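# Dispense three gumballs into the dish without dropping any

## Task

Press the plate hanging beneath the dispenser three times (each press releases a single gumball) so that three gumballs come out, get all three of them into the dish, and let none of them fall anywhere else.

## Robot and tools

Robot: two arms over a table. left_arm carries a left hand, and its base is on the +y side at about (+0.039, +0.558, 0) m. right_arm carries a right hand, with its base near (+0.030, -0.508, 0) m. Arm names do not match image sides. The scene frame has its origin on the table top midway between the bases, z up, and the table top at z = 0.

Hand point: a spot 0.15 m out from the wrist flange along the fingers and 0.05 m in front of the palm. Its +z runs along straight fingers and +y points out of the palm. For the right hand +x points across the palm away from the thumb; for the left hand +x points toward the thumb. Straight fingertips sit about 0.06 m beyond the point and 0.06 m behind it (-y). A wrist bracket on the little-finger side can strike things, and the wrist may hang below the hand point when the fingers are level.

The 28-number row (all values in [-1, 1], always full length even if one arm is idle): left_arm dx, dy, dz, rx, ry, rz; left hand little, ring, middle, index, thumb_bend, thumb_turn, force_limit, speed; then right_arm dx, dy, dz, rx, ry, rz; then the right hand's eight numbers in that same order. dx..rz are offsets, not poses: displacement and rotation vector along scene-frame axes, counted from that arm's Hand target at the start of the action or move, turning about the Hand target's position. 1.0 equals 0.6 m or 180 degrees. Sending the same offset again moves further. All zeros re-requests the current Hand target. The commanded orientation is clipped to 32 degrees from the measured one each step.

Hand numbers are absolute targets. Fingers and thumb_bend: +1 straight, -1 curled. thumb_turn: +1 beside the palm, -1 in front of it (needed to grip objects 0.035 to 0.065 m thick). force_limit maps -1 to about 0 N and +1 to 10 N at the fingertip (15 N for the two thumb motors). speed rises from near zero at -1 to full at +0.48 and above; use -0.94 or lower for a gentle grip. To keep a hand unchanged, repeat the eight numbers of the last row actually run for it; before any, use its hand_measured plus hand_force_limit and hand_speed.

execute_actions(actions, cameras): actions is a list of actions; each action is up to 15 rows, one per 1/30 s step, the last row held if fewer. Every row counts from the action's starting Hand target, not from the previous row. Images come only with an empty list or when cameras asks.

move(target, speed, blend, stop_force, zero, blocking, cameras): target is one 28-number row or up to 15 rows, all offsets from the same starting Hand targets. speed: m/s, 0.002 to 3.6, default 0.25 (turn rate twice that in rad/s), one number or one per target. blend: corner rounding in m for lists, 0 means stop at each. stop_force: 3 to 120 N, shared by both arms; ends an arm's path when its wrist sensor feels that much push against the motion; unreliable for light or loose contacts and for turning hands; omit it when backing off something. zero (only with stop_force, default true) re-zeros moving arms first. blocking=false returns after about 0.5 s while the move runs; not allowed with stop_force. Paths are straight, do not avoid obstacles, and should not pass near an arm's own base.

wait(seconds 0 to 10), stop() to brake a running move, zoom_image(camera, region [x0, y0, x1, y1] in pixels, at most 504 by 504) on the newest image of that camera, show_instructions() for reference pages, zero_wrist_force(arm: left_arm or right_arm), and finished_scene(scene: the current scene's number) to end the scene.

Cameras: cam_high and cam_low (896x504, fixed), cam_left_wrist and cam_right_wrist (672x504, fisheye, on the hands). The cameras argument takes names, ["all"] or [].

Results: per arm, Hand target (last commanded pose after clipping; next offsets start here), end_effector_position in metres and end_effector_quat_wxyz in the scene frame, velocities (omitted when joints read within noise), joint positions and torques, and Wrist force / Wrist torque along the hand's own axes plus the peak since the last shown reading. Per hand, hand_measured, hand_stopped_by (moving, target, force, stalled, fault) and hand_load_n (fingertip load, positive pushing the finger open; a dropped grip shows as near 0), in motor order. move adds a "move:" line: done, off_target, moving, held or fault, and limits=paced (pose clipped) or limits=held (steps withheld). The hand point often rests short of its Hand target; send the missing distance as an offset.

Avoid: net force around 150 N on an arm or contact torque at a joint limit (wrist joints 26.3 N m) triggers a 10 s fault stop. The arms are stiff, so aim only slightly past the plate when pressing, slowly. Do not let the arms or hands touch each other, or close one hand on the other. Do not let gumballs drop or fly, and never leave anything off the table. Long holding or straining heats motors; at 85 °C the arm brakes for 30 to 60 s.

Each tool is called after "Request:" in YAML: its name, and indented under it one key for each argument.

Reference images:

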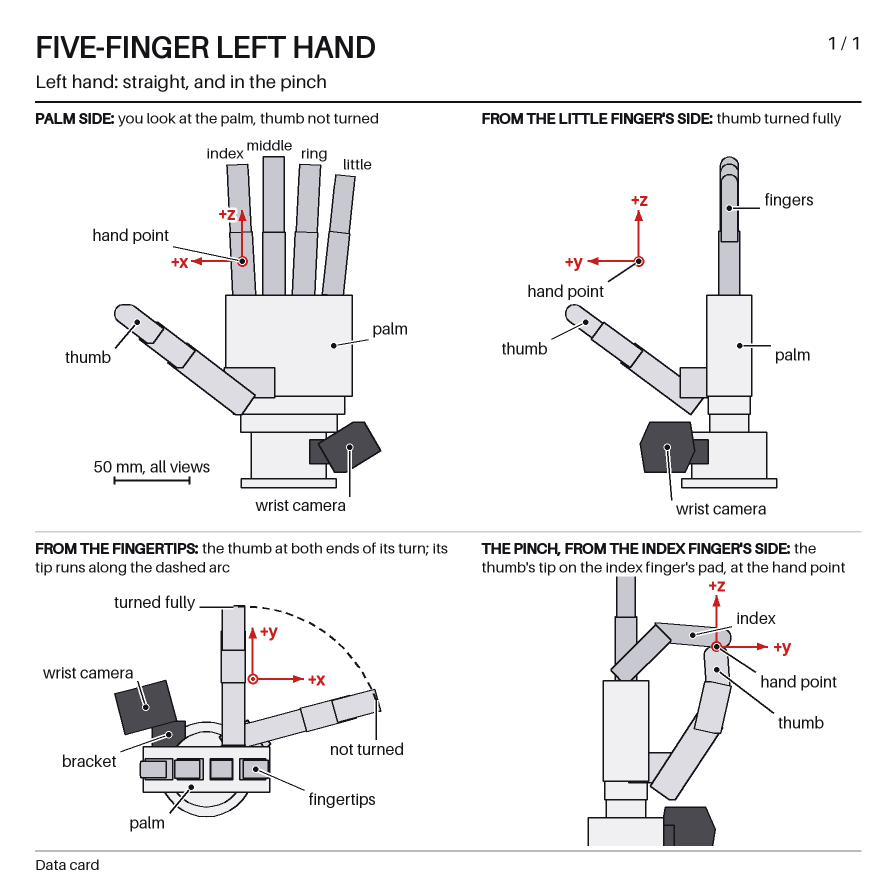

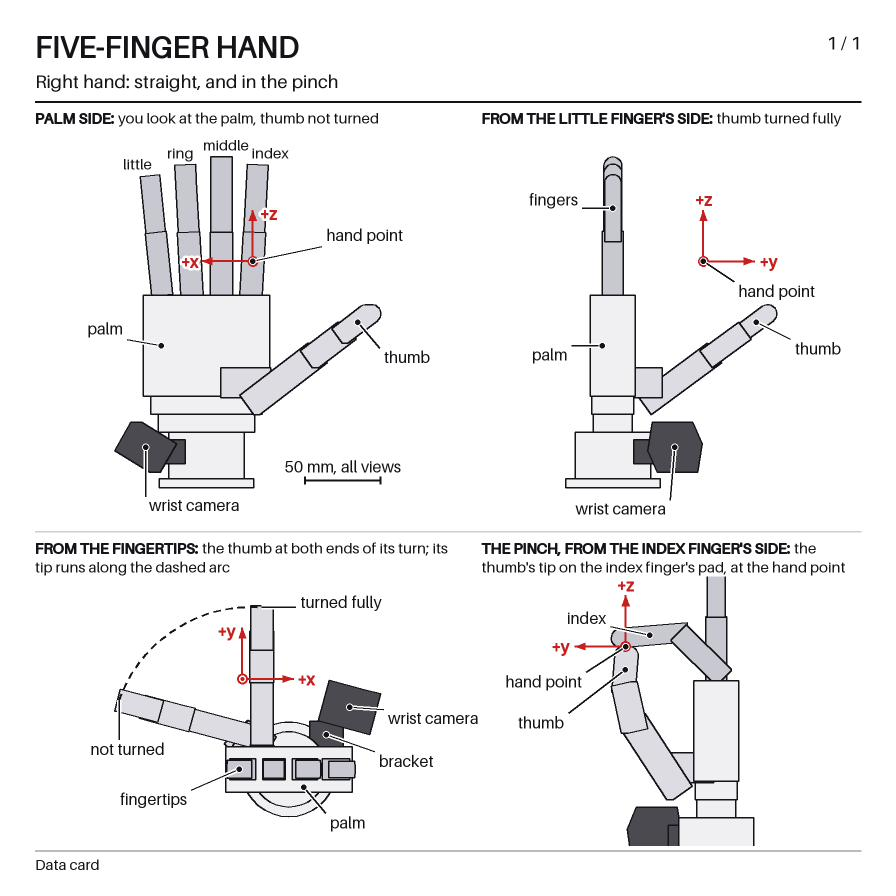

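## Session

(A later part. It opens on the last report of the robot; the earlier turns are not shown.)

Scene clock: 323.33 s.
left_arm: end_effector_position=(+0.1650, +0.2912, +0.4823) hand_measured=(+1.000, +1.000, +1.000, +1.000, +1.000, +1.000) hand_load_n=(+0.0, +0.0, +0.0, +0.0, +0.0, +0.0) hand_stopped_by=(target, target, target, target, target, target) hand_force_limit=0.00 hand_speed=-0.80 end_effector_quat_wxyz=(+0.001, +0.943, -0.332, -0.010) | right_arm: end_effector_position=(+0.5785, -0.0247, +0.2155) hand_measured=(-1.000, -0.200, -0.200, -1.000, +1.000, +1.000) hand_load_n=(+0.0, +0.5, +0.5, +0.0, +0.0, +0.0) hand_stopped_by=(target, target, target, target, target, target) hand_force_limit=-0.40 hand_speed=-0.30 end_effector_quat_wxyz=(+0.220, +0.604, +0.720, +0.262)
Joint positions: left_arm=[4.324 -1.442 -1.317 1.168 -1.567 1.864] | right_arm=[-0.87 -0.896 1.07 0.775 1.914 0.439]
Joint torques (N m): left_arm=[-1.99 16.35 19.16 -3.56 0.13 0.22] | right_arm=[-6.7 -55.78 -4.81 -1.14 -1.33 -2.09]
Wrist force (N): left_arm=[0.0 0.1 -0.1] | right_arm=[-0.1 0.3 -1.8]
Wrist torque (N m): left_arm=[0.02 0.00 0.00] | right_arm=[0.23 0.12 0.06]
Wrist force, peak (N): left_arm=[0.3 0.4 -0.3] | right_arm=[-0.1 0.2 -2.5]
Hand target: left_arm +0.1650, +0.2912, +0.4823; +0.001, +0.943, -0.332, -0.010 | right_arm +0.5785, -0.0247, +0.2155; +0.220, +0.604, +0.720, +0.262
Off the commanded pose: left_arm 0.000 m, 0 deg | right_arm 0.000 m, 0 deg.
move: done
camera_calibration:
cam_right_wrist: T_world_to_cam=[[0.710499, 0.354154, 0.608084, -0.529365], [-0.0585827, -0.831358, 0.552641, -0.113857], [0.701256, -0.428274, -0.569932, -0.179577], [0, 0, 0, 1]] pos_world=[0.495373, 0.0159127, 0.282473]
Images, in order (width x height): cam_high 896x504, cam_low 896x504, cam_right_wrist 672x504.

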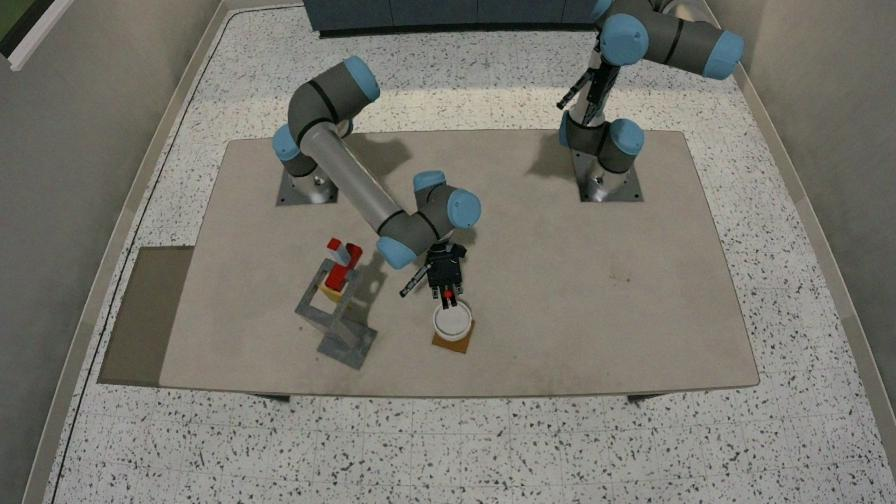

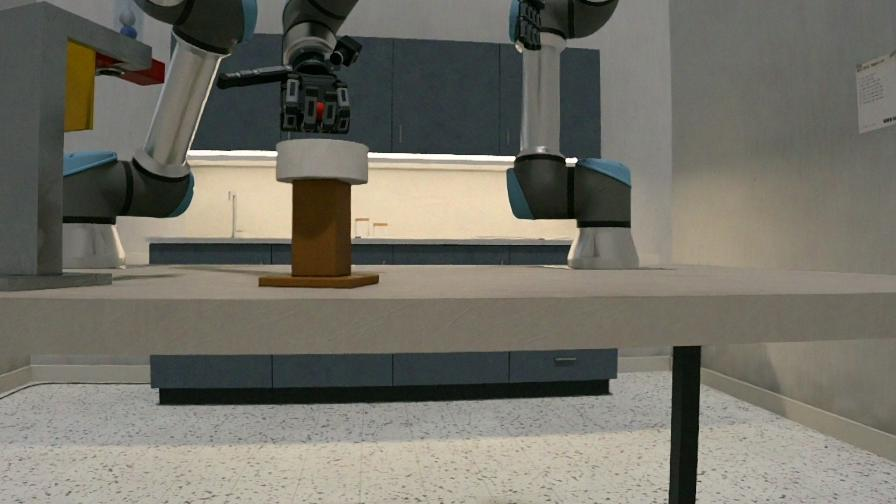

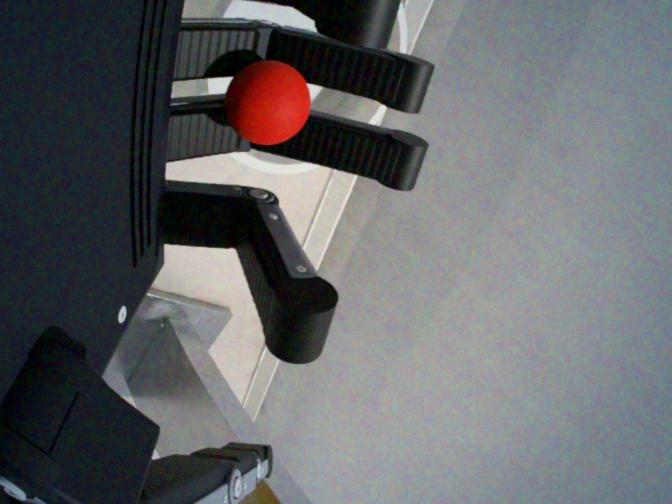

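Request:
move:
  target: [0,0,0,0,0,0,1,1,1,1,1,1,0,-0.8,0,0,0,0,0,0,-1,0.46,0.46,-1,1,1,-0.4,-0.93]
  speed: 0.05
  cameras: ["cam_right_wrist","cam_high"]

Request:
zoom_image:
  camera: "cam_high"
  region: [370, 230, 530, 370]

Scene clock: 337.70 s.
left_arm: end_effector_position=(+0.1650, +0.2912, +0.4823) hand_measured=(+1.000, +1.000, +1.000, +1.000, +1.000, +1.000) hand_load_n=(+0.0, +0.0, +0.0, +0.0, +0.0, +0.0) hand_stopped_by=(target, target, target, target, target, target) hand_force_limit=0.00 hand_speed=-0.80 end_effector_quat_wxyz=(+0.001, +0.943, -0.332, -0.010) | right_arm: end_effector_position=(+0.5785, -0.0247, +0.2155) hand_measured=(-1.000, +0.460, +0.460, -1.000, +1.000, +1.000) hand_load_n=(+0.0, +0.0, +0.0, +0.0, +0.0, +0.0) hand_stopped_by=(target, target, target, target, target, target) hand_force_limit=-0.40 hand_speed=-0.93 end_effector_quat_wxyz=(+0.220, +0.604, +0.720, +0.262)
Joint positions: left_arm=[4.324 -1.442 -1.317 1.168 -1.567 1.864] | right_arm=[-0.87 -0.896 1.07 0.775 1.914 0.439]
Joint torques (N m): left_arm=[-1.69 16.76 18.71 -3.73 0.16 -0.15] | right_arm=[-8.54 -55.44 -7.65 -1.22 -1.26 -2.19]
Wrist force (N): left_arm=[0.0 0.0 -0.2] | right_arm=[0.1 0.3 -2.1]
Wrist torque (N m): left_arm=[0.00 0.00 0.00] | right_arm=[0.25 0.09 0.07]
Wrist force, peak (N): left_arm=[0.3 0.4 -0.4] | right_arm=[-0.2 0.5 -2.1]
Hand target: left_arm +0.1650, +0.2912, +0.4823; +0.001, +0.943, -0.332, -0.010 | right_arm +0.5785, -0.0247, +0.2155; +0.220, +0.604, +0.720, +0.262
Off the commanded pose: left_arm 0.000 m, 0 deg | right_arm 0.000 m, 0 deg.
move: done
camera_calibration:
cam_right_wrist: T_world_to_cam=[[0.710459, 0.354324, 0.608032, -0.529273], [-0.0584591, -0.831302, 0.552739, -0.113891], [0.701307, -0.428243, -0.569892, -0.179672], [0, 0, 0, 1]] pos_world=[0.495373, 0.0159127, 0.282374]
Images, in order (width x height): cam_high 896x504, cam_right_wrist 672x504.

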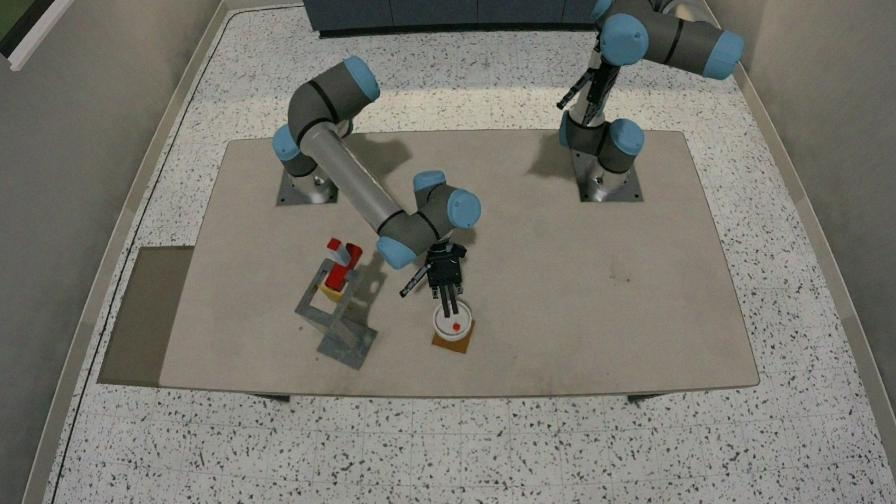

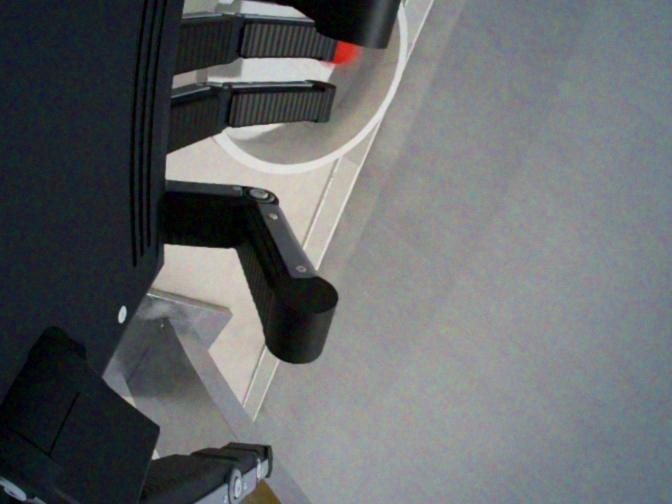

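Scaled by 3.150 from the camera's 896x504 image, which has a finer 1280x720 frame.

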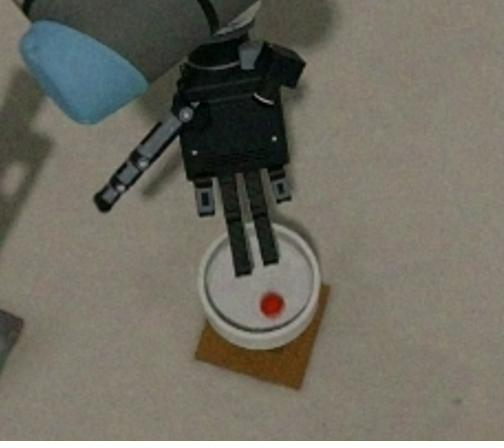

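Request:
move:
  target:
    - [0,0,0,0,0,0,1,1,1,1,1,1,0,-0.8,-0.0558,-0.0338,0.0775,0,0,0,-1,-0.2,-0.2,-1,1,1,-0.4,-0.3]
    - [0,0,0,0,0,0,1,1,1,1,1,1,0,-0.8,-0.1142,-0.1755,0.0575,-0.0095,-0.0979,-0.0833,-1,-0.2,-0.2,-1,1,1,-0.4,-0.3]
    - [0,0,0,0,0,0,1,1,1,1,1,1,0,-0.8,-0.0948,-0.2903,0.0108,-0.0189,-0.1958,-0.1667,-1,-0.2,-0.2,-1,1,1,-0.4,-0.3]
    - [0,0,0,0,0,0,1,1,1,1,1,1,0,-0.8,-0.1487,-0.4303,0.0108,-0.0189,-0.1958,-0.1667,-1,-0.2,-0.2,-1,1,1,-0.4,-0.3]
    - [0,0,0,0,0,0,1,1,1,1,1,1,0,-0.8,-0.0802,-0.4567,0.0108,-0.0189,-0.1958,-0.1667,-1,-0.2,-0.2,-1,1,1,-0.4,-0.3]
  speed: [0.2,0.25,0.25,0.2,0.12]
  blend: [0.02,0.03,0.03,0.02,0]
  cameras: ["cam_right_wrist"]

Request:
move:
  target: [0,0,0,0,0,0,1,1,1,1,1,1,0,-0.8,0.0529,-0.0203,0,0,0,0,-1,-0.2,-0.2,-1,1,1,-0.4,-0.3]
  speed: 0.04
  stop_force: 9
  cameras: ["cam_right_wrist","cam_high"]

Scene clock: 383.77 s.
left_arm: end_effector_position=(+0.1650, +0.2912, +0.4823) hand_measured=(+1.000, +1.000, +1.000, +1.000, +1.000, +1.000) hand_load_n=(+0.0, +0.0, +0.0, +0.0, +0.0, +0.0) hand_stopped_by=(target, target, target, target, target, target) hand_force_limit=0.00 hand_speed=-0.80 end_effector_quat_wxyz=(+0.001, +0.943, -0.332, -0.010) | right_arm: end_effector_position=(+0.5302, -0.2987, +0.2219) hand_measured=(-1.000, -0.200, -0.200, -1.000, +1.000, +1.000) hand_load_n=(+0.0, +0.0, +0.0, +0.0, +0.0, +0.0) hand_stopped_by=(target, target, target, target, target, target) hand_force_limit=-0.40 hand_speed=-0.30 end_effector_quat_wxyz=(+0.502, +0.654, +0.450, +0.345)
Joint positions: left_arm=[4.324 -1.442 -1.317 1.168 -1.567 1.864] | right_arm=[-1.028 -1.235 1.907 -0.25 2.46 0.335]
Joint torques (N m): left_arm=[-2.56 16.64 20 -3.79 -0.16 0.19] | right_arm=[-6.02 -19.57 -31.64 -2.4 -0.93 -2.07]
Wrist force (N): left_arm=[0.2 0.2 -0.2] | right_arm=[0.6 1.6 -0.6]
Wrist torque (N m): left_arm=[0.03 -0.04 0.01] | right_arm=[0.30 -0.02 0.08]
Wrist force, peak (N): left_arm=[0.5 0.2 -0.5] | right_arm=[27.9 -4.1 6.0]
Hand target: left_arm +0.1650, +0.2912, +0.4823; +0.001, +0.943, -0.332, -0.010 | right_arm +0.5303, -0.2987, +0.2219; +0.502, +0.654, +0.450, +0.345
Off the commanded pose: left_arm 0.000 m, 0 deg | right_arm 0.000 m, 0 deg.
move: done
camera_calibration:
cam_right_wrist: T_world_to_cam=[[0.337569, 0.112345, 0.934573, -0.348905], [-0.739965, -0.581998, 0.337238, 0.13553], [0.581806, -0.805392, -0.113333, -0.410026], [0, 0, 0, 1]] pos_world=[0.456623, -0.212156, 0.233902]
Images, in order (width x height): cam_right_wrist 672x504.

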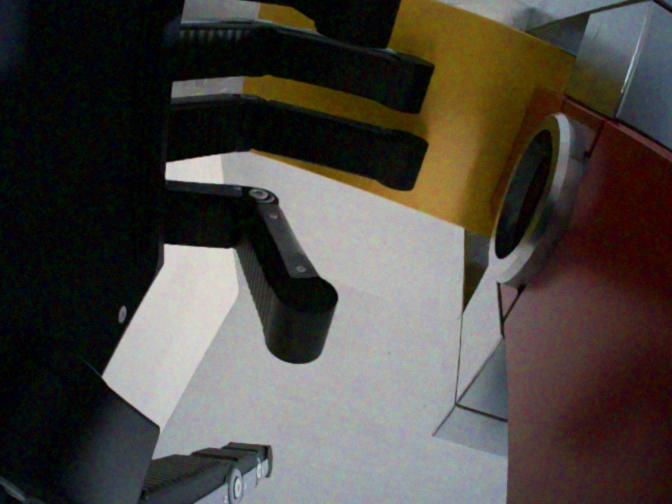

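Scene clock: 385.77 s.
left_arm: end_effector_position=(+0.1650, +0.2912, +0.4823) hand_measured=(+1.000, +1.000, +1.000, +1.000, +1.000, +1.000) hand_load_n=(+0.0, +0.0, +0.0, +0.0, +0.0, +0.0) hand_stopped_by=(target, target, target, target, target, target) hand_force_limit=0.00 hand_speed=-0.80 end_effector_quat_wxyz=(+0.001, +0.943, -0.332, -0.010) | right_arm: end_effector_position=(+0.5603, -0.3103, +0.2219) hand_measured=(-1.000, -0.200, -0.202, -1.000, +1.000, +1.000) hand_load_n=(+0.0, +0.0, -8.0, +0.0, +0.0, +0.0) hand_stopped_by=(target, target, target, target, target, target) hand_force_limit=-0.40 hand_speed=-0.30 end_effector_quat_wxyz=(+0.502, +0.654, +0.450, +0.345)
Joint positions: left_arm=[4.324 -1.442 -1.317 1.168 -1.567 1.864] | right_arm=[-1.089 -1.219 1.88 -0.267 2.404 0.298]
Joint torques (N m): left_arm=[-1.39 18.74 21.4 -3.78 0.04 -0.08] | right_arm=[7.46 -41.73 -7.5 1.16 0.98 1.79]
Wrist force (N): left_arm=[0.3 -0.1 0.1] | right_arm=[-2.8 -4.6 -9.2]
Wrist torque (N m): left_arm=[-0.02 -0.04 0.02] | right_arm=[0.05 0.09 -0.02]
Wrist force, peak (N): left_arm=[0.2 0.5 -0.1] | right_arm=[-3.1 -7.5 -13.5]
Hand target: left_arm +0.1650, +0.2912, +0.4823; +0.001, +0.943, -0.332, -0.010 | right_arm +0.5603, -0.3103, +0.2219; +0.502, +0.654, +0.450, +0.345 (not the last commanded pose)
Off the commanded pose: left_arm 0.000 m, 0 deg | right_arm 0.002 m, 0 deg.
move: contact (right_arm)
camera_calibration:
cam_right_wrist: T_world_to_cam=[[0.337563, 0.112297, 0.93458, -0.357772], [-0.74002, -0.581942, 0.337214, 0.151097], [0.58174, -0.805439, -0.11334, -0.436858], [0, 0, 0, 1]] pos_world=[0.486723, -0.223756, 0.233902]
Images, in order (width x height): cam_high 896x504, cam_right_wrist 672x504.

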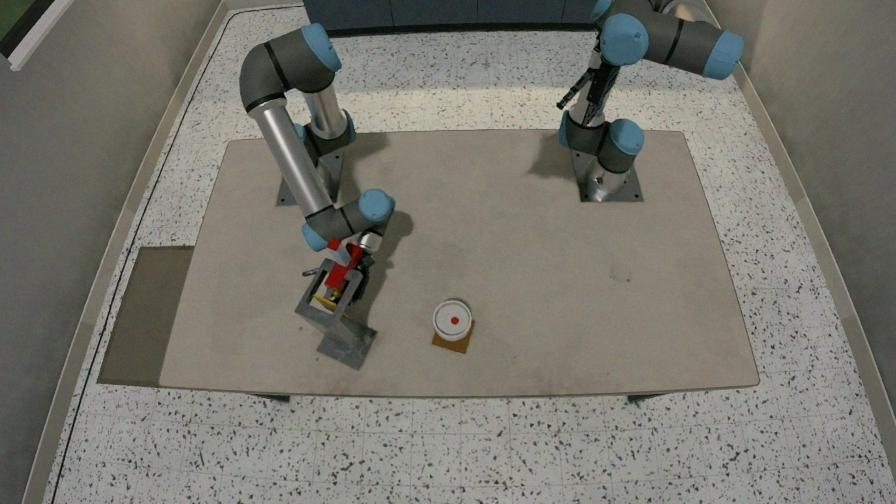

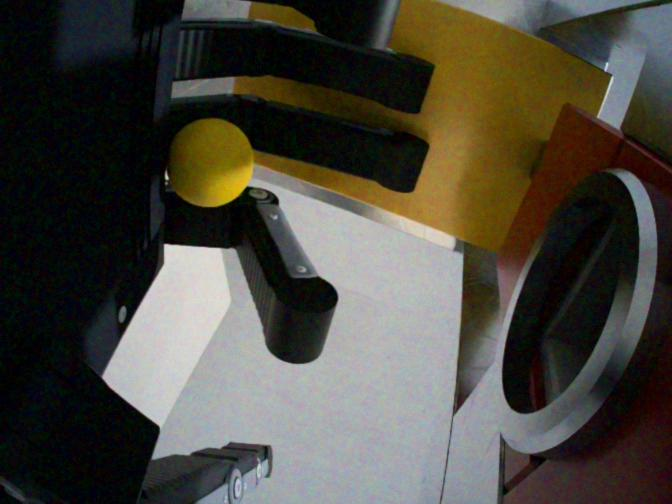

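Request:
move:
  target:
    - [0,0,0,0,0,0,1,1,1,1,1,1,0,-0.8,-0.0545,0.0209,-0.0283,0,0,0,-1,-0.2,-0.2,-1,1,1,-0.4,-0.3]
    - [0,0,0,0,0,0,1,1,1,1,1,1,0,-0.8,-0.0773,0.1010,-0.0283,-0.0401,0.0154,0.0115,-1,-0.2,-0.2,-1,1,1,-0.4,-0.3]
    - [0,0,0,0,0,0,1,1,1,1,1,1,0,-0.8,-0.0235,0.2412,-0.0117,-0.0401,0.0154,0.0115,-1,-0.2,-0.2,-1,1,1,-0.4,-0.3]
    - [0,0,0,0,0,0,1,1,1,1,1,1,0,-0.8,-0.1005,0.3505,0.0635,-0.0304,0.1077,0.1011,-1,-0.2,-0.2,-1,1,1,-0.4,-0.3]
    - [0,0,0,0,0,0,1,1,1,1,1,1,0,-0.8,0.0303,0.4760,0.0268,-0.0196,0.1999,0.1908,-1,-0.2,-0.2,-1,1,1,-0.4,-0.3]
  speed: [0.05,0.04,0.12,0.12,0.12]
  blend: [0.01,0.01,0.02,0.03,0]
  cameras: ["cam_right_wrist"]

Request:
move:
  target:
    - [0,0,0,0,0,0,1,1,1,1,1,1,0,-0.8,0,0,0,0.0492,0.0087,-0.0596,-1,-0.2,-0.2,-1,1,1,-0.4,-0.3]
    - [0,0,0,0,0,0,1,1,1,1,1,1,0,-0.8,0,0,-0.0377,0.0281,0.0050,-0.0340,-1,-0.2,-0.2,-1,1,1,-0.4,-0.3]
  speed: [0.04,0.05]
  cameras: ["cam_right_wrist","cam_high"]

Request:
zoom_image:
  camera: "cam_high"
  region: [370, 230, 530, 370]

Scene clock: 420.93 s.
left_arm: end_effector_position=(+0.1650, +0.2912, +0.4823) hand_measured=(+1.000, +1.000, +1.000, +1.000, +1.000, +1.000) hand_load_n=(+0.0, +0.0, +0.0, +0.0, +0.0, +0.5) hand_stopped_by=(target, target, target, target, target, target) hand_force_limit=0.00 hand_speed=-0.80 end_effector_quat_wxyz=(+0.001, +0.943, -0.332, -0.010) | right_arm: end_effector_position=(+0.5228, -0.2808, +0.2050) hand_measured=(-1.000, -0.200, -0.200, -1.000, +1.000, +1.000) hand_load_n=(+0.0, +0.0, +0.5, +0.0, +0.0, +0.0) hand_stopped_by=(target, target, target, target, target, target) hand_force_limit=-0.40 hand_speed=-0.30 end_effector_quat_wxyz=(+0.509, +0.643, +0.465, +0.334)
Joint positions: left_arm=[4.324 -1.442 -1.317 1.168 -1.567 1.864] | right_arm=[-0.985 -1.189 1.902 -0.269 2.496 0.317]
Joint torques (N m): left_arm=[-1.6 18.17 20.45 -3.68 0.03 -0.03] | right_arm=[1.19 -30.59 -18.59 0.37 0.54 -0.47]
Wrist force (N): left_arm=[0.1 0.1 -0.4] | right_arm=[0.4 1.2 -0.6]
Wrist torque (N m): left_arm=[0.04 -0.03 0.01] | right_arm=[0.25 0.02 -0.04]
Wrist force, peak (N): left_arm=[0.3 0.5 0.0] | right_arm=[-3.2 -4.8 -9.2]
Hand target: left_arm +0.1650, +0.2912, +0.4823; +0.001, +0.943, -0.332, -0.010 | right_arm +0.5228, -0.2808, +0.2050; +0.509, +0.643, +0.465, +0.334 (not the last commanded pose)
Off the commanded pose: left_arm 0.000 m, 0 deg | right_arm 0.264 m, 49 deg.
FORCE FAULT: contact force on the right arm reached its limit, and that arm stopped. The contact can be on any part of that arm, not only on its tool. That arm's remaining commands of this call were not run. That arm is still stopped at the end of this call. That arm stays stopped for about 10 more seconds. Until then a move that you send moves the other arm only, and its call returns only when the move has ended. Once the stop has ended, the next robot result says so. If the stop ends while you think or write, that arm runs what you send next, counted from a new Hand target: where the arm stands when the stop ends. While its stop runs, that arm, its gripper or tool too, takes no new command. Until it ends, the stop uses up actions while you think or wait. An arm that is not stopped still takes commands.
move: fault (right_arm); path passed 1 of 5 targets
camera_calibration:
cam_right_wrist: T_world_to_cam=[[0.349998, 0.155084, 0.923824, -0.324762], [-0.726087, -0.578192, 0.372145, 0.132776], [0.591861, -0.801026, -0.0897614, -0.402104], [0, 0, 0, 1]] pos_world=[0.448062, -0.194961, 0.214517]
Images, in order (width x height): cam_right_wrist 672x504.

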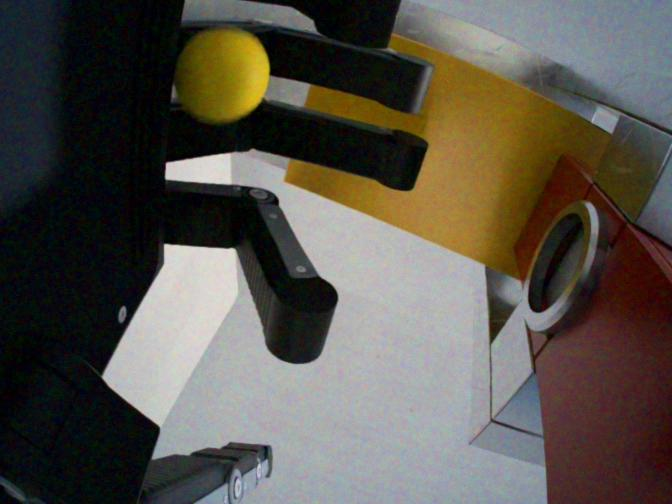

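not run: an earlier result of this reply reported a stop or a fault. Calls in your next reply go to the robot.

This scene's latest camera images include none from cam_high. They are from: cam_right_wrist. cam_high's image comes with the result of a call that names it in "cameras".

Request:
wait:
  seconds: 6
  cameras: ["cam_right_wrist","cam_high","cam_low"]

Request:
zoom_image:
  camera: "cam_high"
  region: [270, 180, 490, 380]

Scene clock: 440.27 s.
left_arm: end_effector_position=(+0.1650, +0.2912, +0.4823) hand_measured=(+1.000, +1.000, +1.000, +1.000, +1.000, +1.000) hand_load_n=(+0.0, +0.0, +0.0, +0.0, +0.0, +0.0) hand_stopped_by=(target, target, target, target, target, target) hand_force_limit=0.00 hand_speed=-0.80 end_effector_quat_wxyz=(+0.001, +0.943, -0.332, -0.010) | right_arm: end_effector_position=(+0.5228, -0.2808, +0.2050) hand_measured=(-1.000, -0.200, -0.200, -1.000, +1.000, +1.000) hand_load_n=(+0.0, +0.0, +0.0, +0.0, +0.0, +0.0) hand_stopped_by=(target, target, target, target, target, target) hand_force_limit=-0.40 hand_speed=-0.30 end_effector_quat_wxyz=(+0.509, +0.643, +0.465, +0.334)
Joint positions: left_arm=[4.324 -1.442 -1.317 1.168 -1.567 1.864] | right_arm=[-0.985 -1.189 1.902 -0.269 2.496 0.317]
Joint torques (N m): left_arm=[-2.32 19.35 22.39 -3.76 -0.23 0.12] | right_arm=[0.81 -32.36 -16.43 0.18 0.41 -0.01]
Wrist force (N): left_arm=[0.3 0.1 -0.2] | right_arm=[0.2 1.4 -0.5]
Wrist torque (N m): left_arm=[0.02 -0.05 0.01] | right_arm=[0.27 0.05 -0.05]
Wrist force, peak (N): left_arm=[0.4 0.3 -0.4] | right_arm=[0.4 1.7 -0.7]
Hand target: left_arm +0.1650, +0.2912, +0.4823; +0.001, +0.943, -0.332, -0.010 | right_arm +0.5228, -0.2808, +0.2050; +0.509, +0.643, +0.465, +0.334 (not the last commanded pose)
Off the commanded pose: left_arm 0.000 m, 0 deg | right_arm 0.264 m, 49 deg.
FORCE FAULT, CONTINUED: the right arm's stop, for the force fault that an earlier result reported, is over. The rest of the stop counts as 19 of the actions that you can send in this scene. During its stop the right arm's controller moved it back a little. That arm's target is now where it stood when the stop ended, not its last command. That arm accepts commands again.
wait: 6.00 s; at rest from the start
camera_calibration:
cam_right_wrist: T_world_to_cam=[[0.349998, 0.155084, 0.923824, -0.324762], [-0.726087, -0.578192, 0.372145, 0.132776], [0.591861, -0.801026, -0.0897614, -0.402104], [0, 0, 0, 1]] pos_world=[0.448062, -0.194961, 0.214517]
Images, in order (width x height): cam_high 896x504, cam_low 896x504, cam_right_wrist 672x504.

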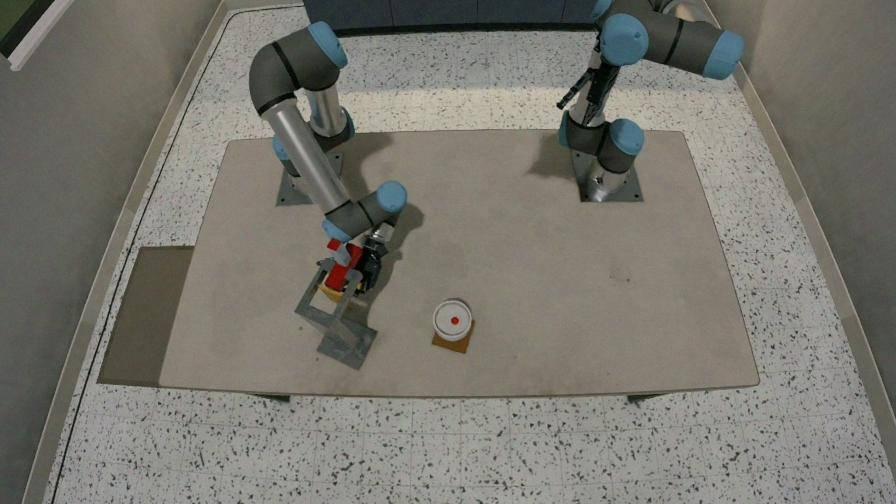

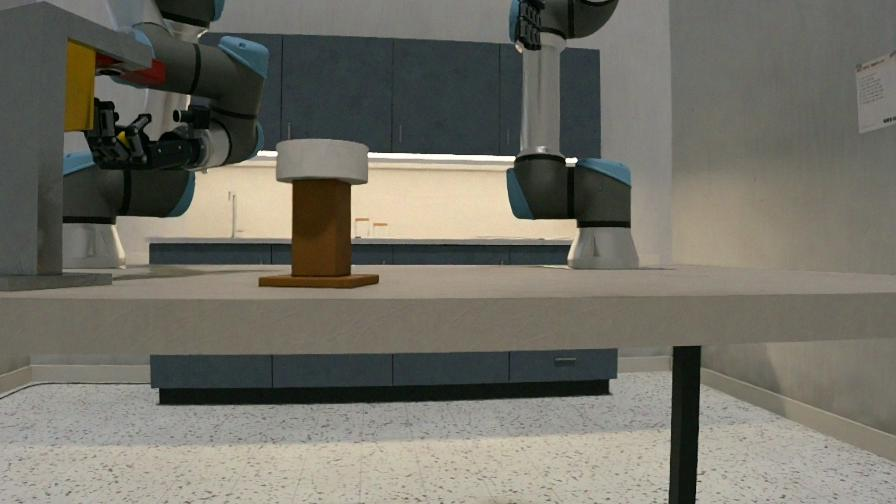

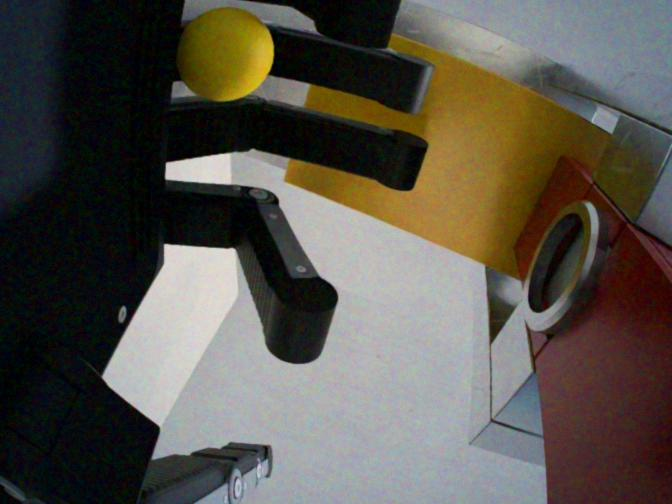

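Scaled by 2.291 from the camera's 896x504 image, which has a finer 1280x720 frame.

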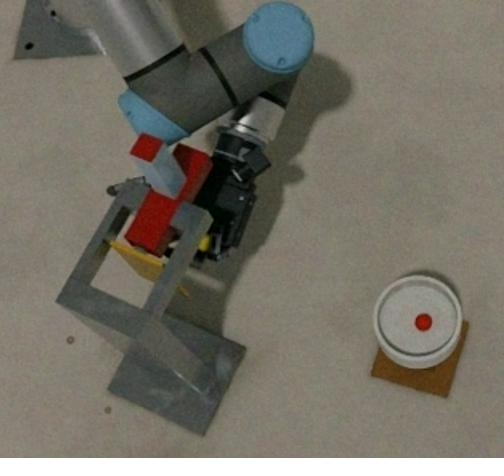

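Request:
move:
  target:
    - [0,0,0,0,0,0,1,1,1,1,1,1,0,-0.8,-0.0348,0.0027,0,0,0,0,-1,-0.2,-0.2,-1,1,1,-0.4,-0.3]
    - [0,0,0,0,0,0,1,1,1,1,1,1,0,-0.8,-0.1095,0.0170,0,-0.0273,0.0102,0.0068,-1,-0.2,-0.2,-1,1,1,-0.4,-0.3]
    - [0,0,0,0,0,0,1,1,1,1,1,1,0,-0.8,-0.0313,0.2013,0.0167,-0.0273,0.0102,0.0068,-1,-0.2,-0.2,-1,1,1,-0.4,-0.3]
    - [0,0,0,0,0,0,1,1,1,1,1,1,0,-0.8,-0.0380,0.3013,0.0917,-0.0178,0.1043,0.0945,-1,-0.2,-0.2,-1,1,1,-0.4,-0.3]
    - [0,0,0,0,0,0,1,1,1,1,1,1,0,-0.8,0.0928,0.4268,0.055,-0.0075,0.1985,0.1821,-1,-0.2,-0.2,-1,1,1,-0.4,-0.3]
  speed: [0.04,0.05,0.12,0.12,0.12]
  blend: [0.005,0.01,0.02,0.02,0]
  cameras: ["cam_right_wrist"]

Request:
move:
  target:
    - [0,0,0,0,0,0,1,1,1,1,1,1,0,-0.8,0,0,0,0.0492,0.0087,-0.0596,-1,-0.2,-0.2,-1,1,1,-0.4,-0.3]
    - [0,0,0,0,0,0,1,1,1,1,1,1,0,-0.8,0,0,-0.0377,0.0281,0.0050,-0.0340,-1,-0.2,-0.2,-1,1,1,-0.4,-0.3]
  speed: [0.04,0.05]
  cameras: ["cam_right_wrist","cam_high"]

Request:
zoom_image:
  camera: "cam_high"
  region: [370, 230, 530, 370]

Scene clock: 475.10 s.
left_arm: end_effector_position=(+0.1650, +0.2912, +0.4823) hand_measured=(+1.000, +1.000, +1.000, +1.000, +1.000, +1.000) hand_load_n=(+0.0, +0.0, +0.0, +0.0, +0.0, +0.0) hand_stopped_by=(target, target, target, target, target, target) hand_force_limit=0.00 hand_speed=-0.80 end_effector_quat_wxyz=(+0.001, +0.943, -0.332, -0.010) | right_arm: end_effector_position=(+0.5784, -0.0248, +0.2380) hand_measured=(-1.000, -0.200, -0.200, -1.000, +1.000, +1.000) hand_load_n=(+0.0, +0.0, +0.0, +0.0, +0.0, +0.0) hand_stopped_by=(target, target, target, target, target, target) hand_force_limit=-0.40 hand_speed=-0.30 end_effector_quat_wxyz=(+0.238, +0.552, +0.760, +0.246)
Joint positions: left_arm=[4.324 -1.442 -1.317 1.168 -1.567 1.864] | right_arm=[-0.881 -0.928 1.071 0.803 1.908 0.29]
Joint torques (N m): left_arm=[-2.96 20.17 22.58 -3.84 0.07 -0.13] | right_arm=[-8.23 -34.94 -34.66 3.38 -1.61 -2.1]
Wrist force (N): left_arm=[0.2 0.2 -0.3] | right_arm=[0.2 1.4 -0.7]
Wrist torque (N m): left_arm=[0.04 -0.03 0.00] | right_arm=[0.30 0.02 0.08]
Wrist force, peak (N): left_arm=[0.2 -0.1 -0.6] | right_arm=[0.0 2.0 -1.0]
Hand target: left_arm +0.1650, +0.2912, +0.4823; +0.001, +0.943, -0.332, -0.010 | right_arm +0.5784, -0.0247, +0.2380; +0.238, +0.552, +0.760, +0.246
Off the commanded pose: left_arm 0.000 m, 0 deg | right_arm 0.000 m, 0 deg.
move: done
camera_calibration:
cam_right_wrist: T_world_to_cam=[[0.656203, 0.480267, 0.582015, -0.502149], [0.018268, -0.78119, 0.624026, -0.186616], [0.754363, -0.398855, -0.521393, -0.208285], [0, 0, 0, 1]] pos_world=[0.490043, 0.0123075, 0.300112]
Images, in order (width x height): cam_right_wrist 672x504.

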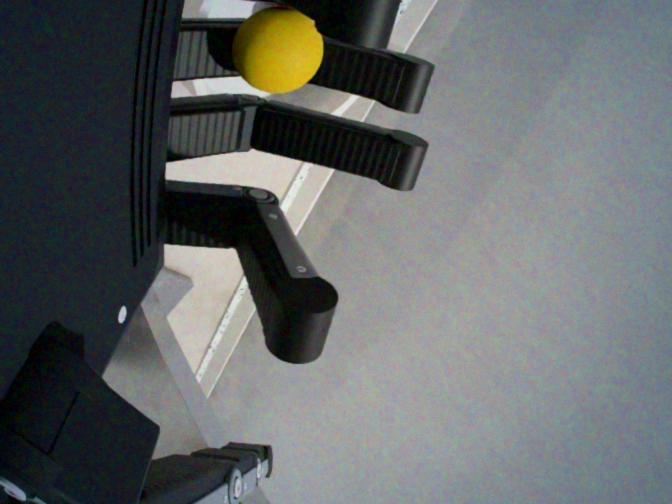

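Scene clock: 479.87 s.
left_arm: end_effector_position=(+0.1650, +0.2912, +0.4823) hand_measured=(+1.000, +1.000, +1.000, +1.000, +1.000, +1.000) hand_load_n=(+0.0, +0.0, +0.0, +0.0, +0.0, -0.5) hand_stopped_by=(target, target, target, target, target, target) hand_force_limit=0.00 hand_speed=-0.80 end_effector_quat_wxyz=(+0.001, +0.943, -0.332, -0.010) | right_arm: end_effector_position=(+0.5784, -0.0247, +0.2154) hand_measured=(-1.000, -0.200, -0.200, -1.000, +1.000, +1.000) hand_load_n=(+0.0, +0.5, +0.0, +0.0, +0.0, +0.0) hand_stopped_by=(target, target, target, target, target, target) hand_force_limit=-0.40 hand_speed=-0.30 end_effector_quat_wxyz=(+0.220, +0.604, +0.720, +0.262) end_effector_velocity=(+0.001, -0.001, +0.000) end_effector_angular_velocity=(-0.004, -0.001, +0.002)
Joint positions: left_arm=[4.324 -1.442 -1.317 1.168 -1.567 1.864] | right_arm=[-0.87 -0.896 1.071 0.775 1.914 0.439]
Joint velocities: left_arm=[within noise] | right_arm=[-0.001 0 0.002 -0.001 0.001 -0.005]
Joint torques (N m): left_arm=[-2.47 19.59 23.37 -3.91 0.09 -0.03] | right_arm=[-8.51 -56.69 -9.06 -1.24 -1.13 -2.17]
Wrist force (N): left_arm=[0.3 0.1 -0.2] | right_arm=[0.0 1.0 -0.7]
Wrist torque (N m): left_arm=[0.03 -0.05 0.01] | right_arm=[0.29 0.05 0.09]
Wrist force, peak (N): left_arm=[0.2 0.4 -0.4] | right_arm=[0.5 1.6 -0.8]
Hand target: left_arm +0.1650, +0.2912, +0.4823; +0.001, +0.943, -0.332, -0.010 | right_arm +0.5784, -0.0247, +0.2153; +0.220, +0.604, +0.720, +0.262
Off the commanded pose: left_arm 0.000 m, 0 deg | right_arm 0.000 m, 0 deg.
move: done
camera_calibration:
cam_right_wrist: T_world_to_cam=[[0.710404, 0.35434, 0.608086, -0.529094], [-0.0587647, -0.831131, 0.552963, -0.113841], [0.701336, -0.428561, -0.569616, -0.179788], [0, 0, 0, 1]] pos_world=[0.495273, 0.0158126, 0.282275]
Images, in order (width x height): cam_high 896x504, cam_right_wrist 672x504.

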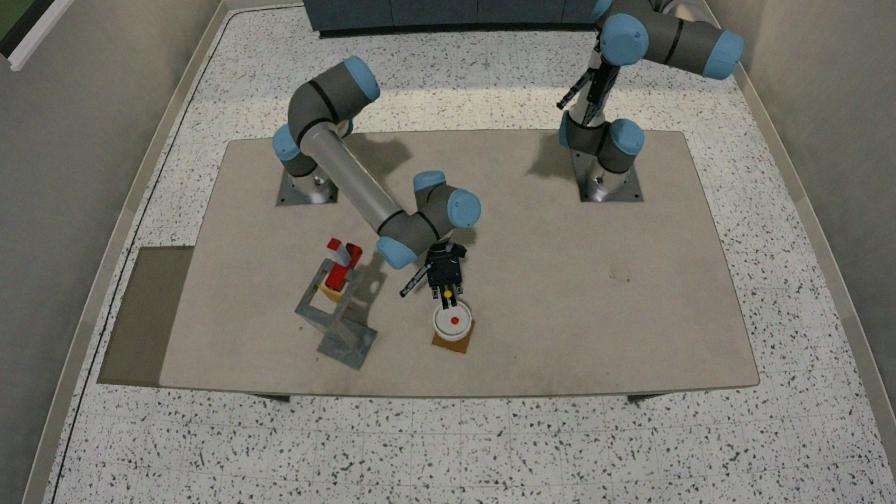

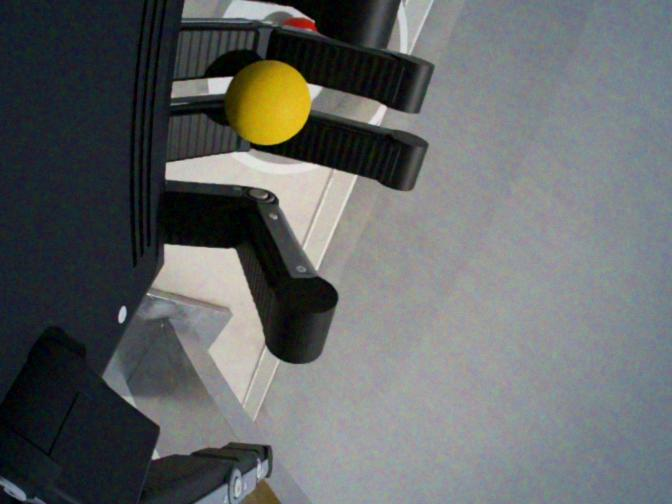

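Scaled by 3.150 from the camera's 896x504 image, which has a finer 1280x720 frame.

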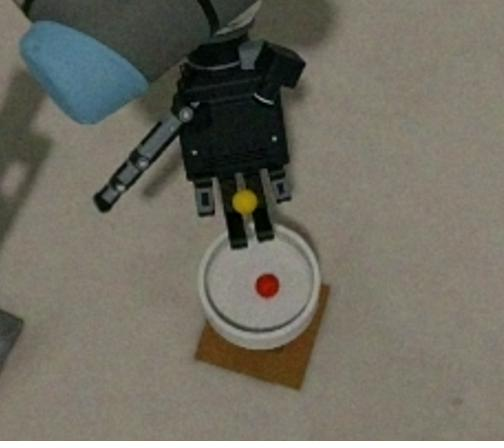

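Request:
move:
  target: [0,0,0,0,0,0,1,1,1,1,1,1,0,-0.8,0,0,0,0,0,0,-1,0.46,0.46,-1,1,1,-0.4,-0.93]
  speed: 0.05
  cameras: ["cam_high"]

Request:
move:
  target:
    - [0,0,0,0,0,0,1,1,1,1,1,1,0,-0.8,-0.0557,-0.0338,0.0778,0,0,0,-1,-0.2,-0.2,-1,1,1,-0.4,-0.3]
    - [0,0,0,0,0,0,1,1,1,1,1,1,0,-0.8,-0.1307,-0.1422,0.0662,-0.0095,-0.0979,-0.0833,-1,-0.2,-0.2,-1,1,1,-0.4,-0.3]
    - [0,0,0,0,0,0,1,1,1,1,1,1,0,-0.8,-0.1307,-0.2422,-0.0005,-0.0189,-0.1958,-0.1667,-1,-0.2,-0.2,-1,1,1,-0.4,-0.3]
    - [0,0,0,0,0,0,1,1,1,1,1,1,0,-0.8,-0.1957,-0.4122,-0.0172,-0.0189,-0.1958,-0.1667,-1,-0.2,-0.2,-1,1,1,-0.4,-0.3]
    - [0,0,0,0,0,0,1,1,1,1,1,1,0,-0.8,-0.0800,-0.4567,0.0112,-0.0189,-0.1958,-0.1667,-1,-0.2,-0.2,-1,1,1,-0.4,-0.3]
  speed: [0.2,0.2,0.2,0.2,0.12]
  blend: [0.02,0.02,0.02,0.01,0]
  cameras: ["cam_right_wrist","cam_high"]

Request:
zoom_image:
  camera: "cam_high"
  region: [270, 180, 490, 380]

Scene clock: 497.37 s.
left_arm: end_effector_position=(+0.1650, +0.2912, +0.4823) hand_measured=(+1.000, +1.000, +1.000, +1.000, +1.000, +1.000) hand_load_n=(+0.0, +0.0, +0.0, +0.0, +0.0, +0.0) hand_stopped_by=(target, target, target, target, target, target) hand_force_limit=0.00 hand_speed=-0.80 end_effector_quat_wxyz=(+0.001, +0.943, -0.332, -0.010) | right_arm: end_effector_position=(+0.5784, -0.0247, +0.2153) hand_measured=(-1.000, +0.460, +0.460, -1.000, +1.000, +1.000) hand_load_n=(+0.0, +0.0, +0.0, +0.0, +0.0, +0.0) hand_stopped_by=(target, target, target, target, target, target) hand_force_limit=-0.40 hand_speed=-0.93 end_effector_quat_wxyz=(+0.220, +0.604, +0.720, +0.262)
Joint positions: left_arm=[4.324 -1.442 -1.317 1.168 -1.567 1.864] | right_arm=[-0.87 -0.896 1.071 0.775 1.914 0.438]
Joint torques (N m): left_arm=[-2.44 19.85 25.38 -3.8 0.25 -0.05] | right_arm=[-7.72 -56.63 -7.44 -1.25 -1.22 -2.1]
Wrist force (N): left_arm=[0.2 0.2 -0.4] | right_arm=[0.4 1.4 -0.6]
Wrist torque (N m): left_arm=[0.05 -0.04 0.01] | right_arm=[0.33 0.01 0.12]
Wrist force, peak (N): left_arm=[0.5 0.1 -0.4] | right_arm=[0.4 1.7 -0.9]
Hand target: left_arm +0.1650, +0.2912, +0.4823; +0.001, +0.943, -0.332, -0.010 | right_arm +0.5784, -0.0247, +0.2153; +0.220, +0.604, +0.720, +0.262
Off the commanded pose: left_arm 0.000 m, 0 deg | right_arm 0.000 m, 0 deg.
move: done
Images, in order (width x height): cam_high 896x504.

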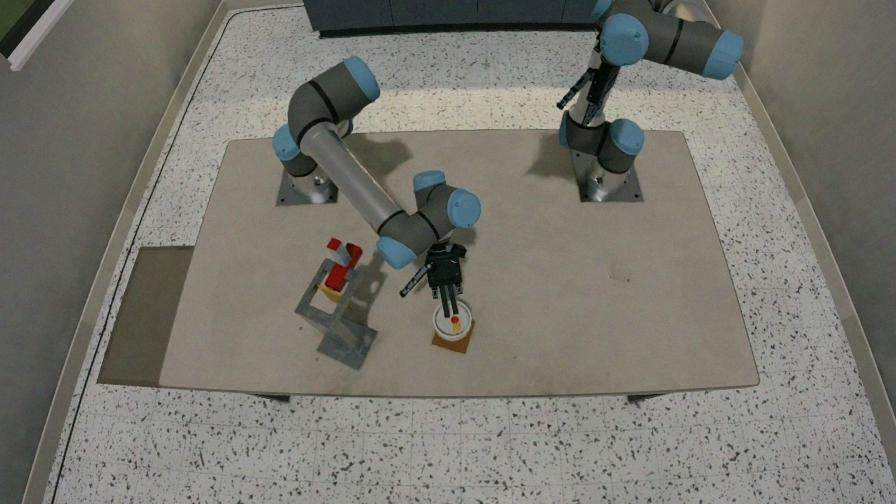

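Scene clock: 501.43 s.
left_arm: end_effector_position=(+0.1650, +0.2912, +0.4823) hand_measured=(+1.000, +1.000, +1.000, +1.000, +1.000, +1.000) hand_load_n=(+0.0, +0.0, +0.0, +0.0, +0.0, +0.0) hand_stopped_by=(target, target, target, target, target, target) hand_force_limit=0.00 hand_speed=-0.80 end_effector_quat_wxyz=(+0.001, +0.943, -0.332, -0.010) | right_arm: end_effector_position=(+0.5303, -0.2987, +0.2221) hand_measured=(-1.000, -0.200, -0.200, -1.000, +1.000, +1.000) hand_load_n=(+0.0, +0.0, +0.0, +0.0, +0.0, +0.0) hand_stopped_by=(target, target, target, target, target, target) hand_force_limit=-0.40 hand_speed=-0.30 end_effector_quat_wxyz=(+0.502, +0.653, +0.450, +0.345)
Joint positions: left_arm=[4.324 -1.442 -1.317 1.168 -1.567 1.864] | right_arm=[-1.028 -1.235 1.907 -0.25 2.46 0.335]
Joint torques (N m): left_arm=[-3.7 19.28 24.21 -3.56 -0.04 -0.19] | right_arm=[-8.49 -19.38 -32.25 -2.6 -1.4 -2.22]
Wrist force (N): left_arm=[0.1 0.2 -0.4] | right_arm=[0.4 1.4 -0.9]
Wrist torque (N m): left_arm=[0.05 -0.02 0.00] | right_arm=[0.29 0.02 0.05]
Wrist force, peak (N): left_arm=[0.3 0.4 -0.5] | right_arm=[0.5 1.9 -0.7]
Hand target: left_arm +0.1650, +0.2912, +0.4823; +0.001, +0.943, -0.332, -0.010 | right_arm +0.5304, -0.2988, +0.2221; +0.502, +0.653, +0.450, +0.345
Off the commanded pose: left_arm 0.000 m, 0 deg | right_arm 0.000 m, 0 deg.
move: done
camera_calibration:
cam_right_wrist: T_world_to_cam=[[0.337571, 0.112587, 0.934543, -0.348964], [-0.740126, -0.581687, 0.337422, 0.135608], [0.5816, -0.805583, -0.113032, -0.41017], [0, 0, 0, 1]] pos_world=[0.456722, -0.212256, 0.234002]
Images, in order (width x height): cam_high 896x504, cam_right_wrist 672x504.

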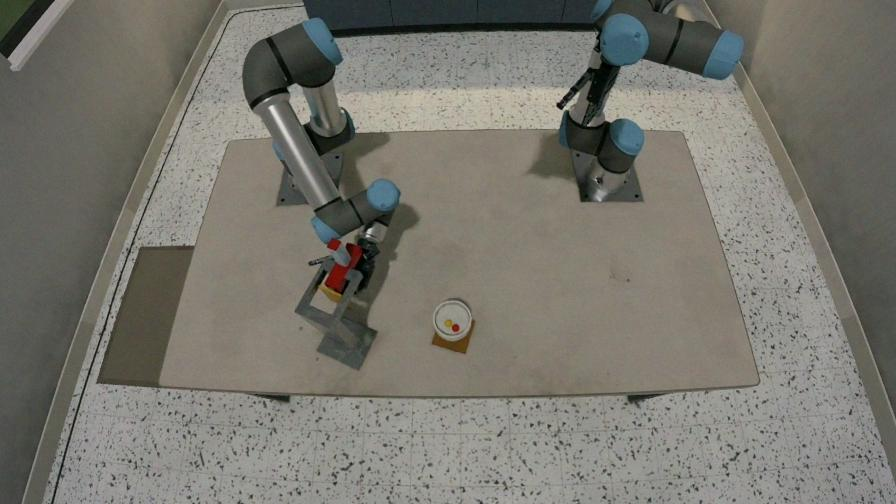

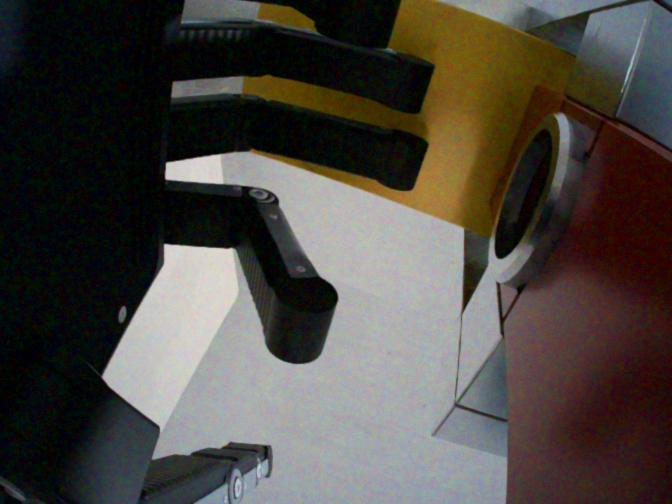

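Scaled by 2.291 from the camera's 896x504 image, which has a finer 1280x720 frame.

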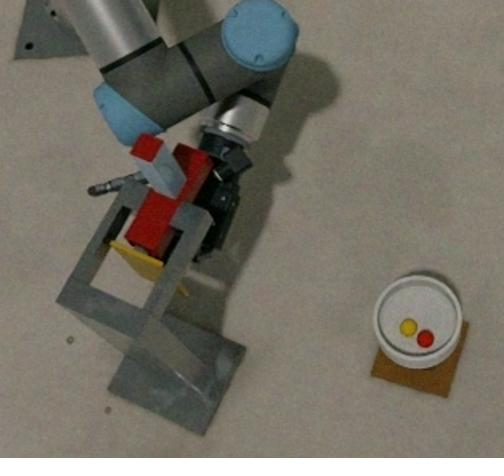

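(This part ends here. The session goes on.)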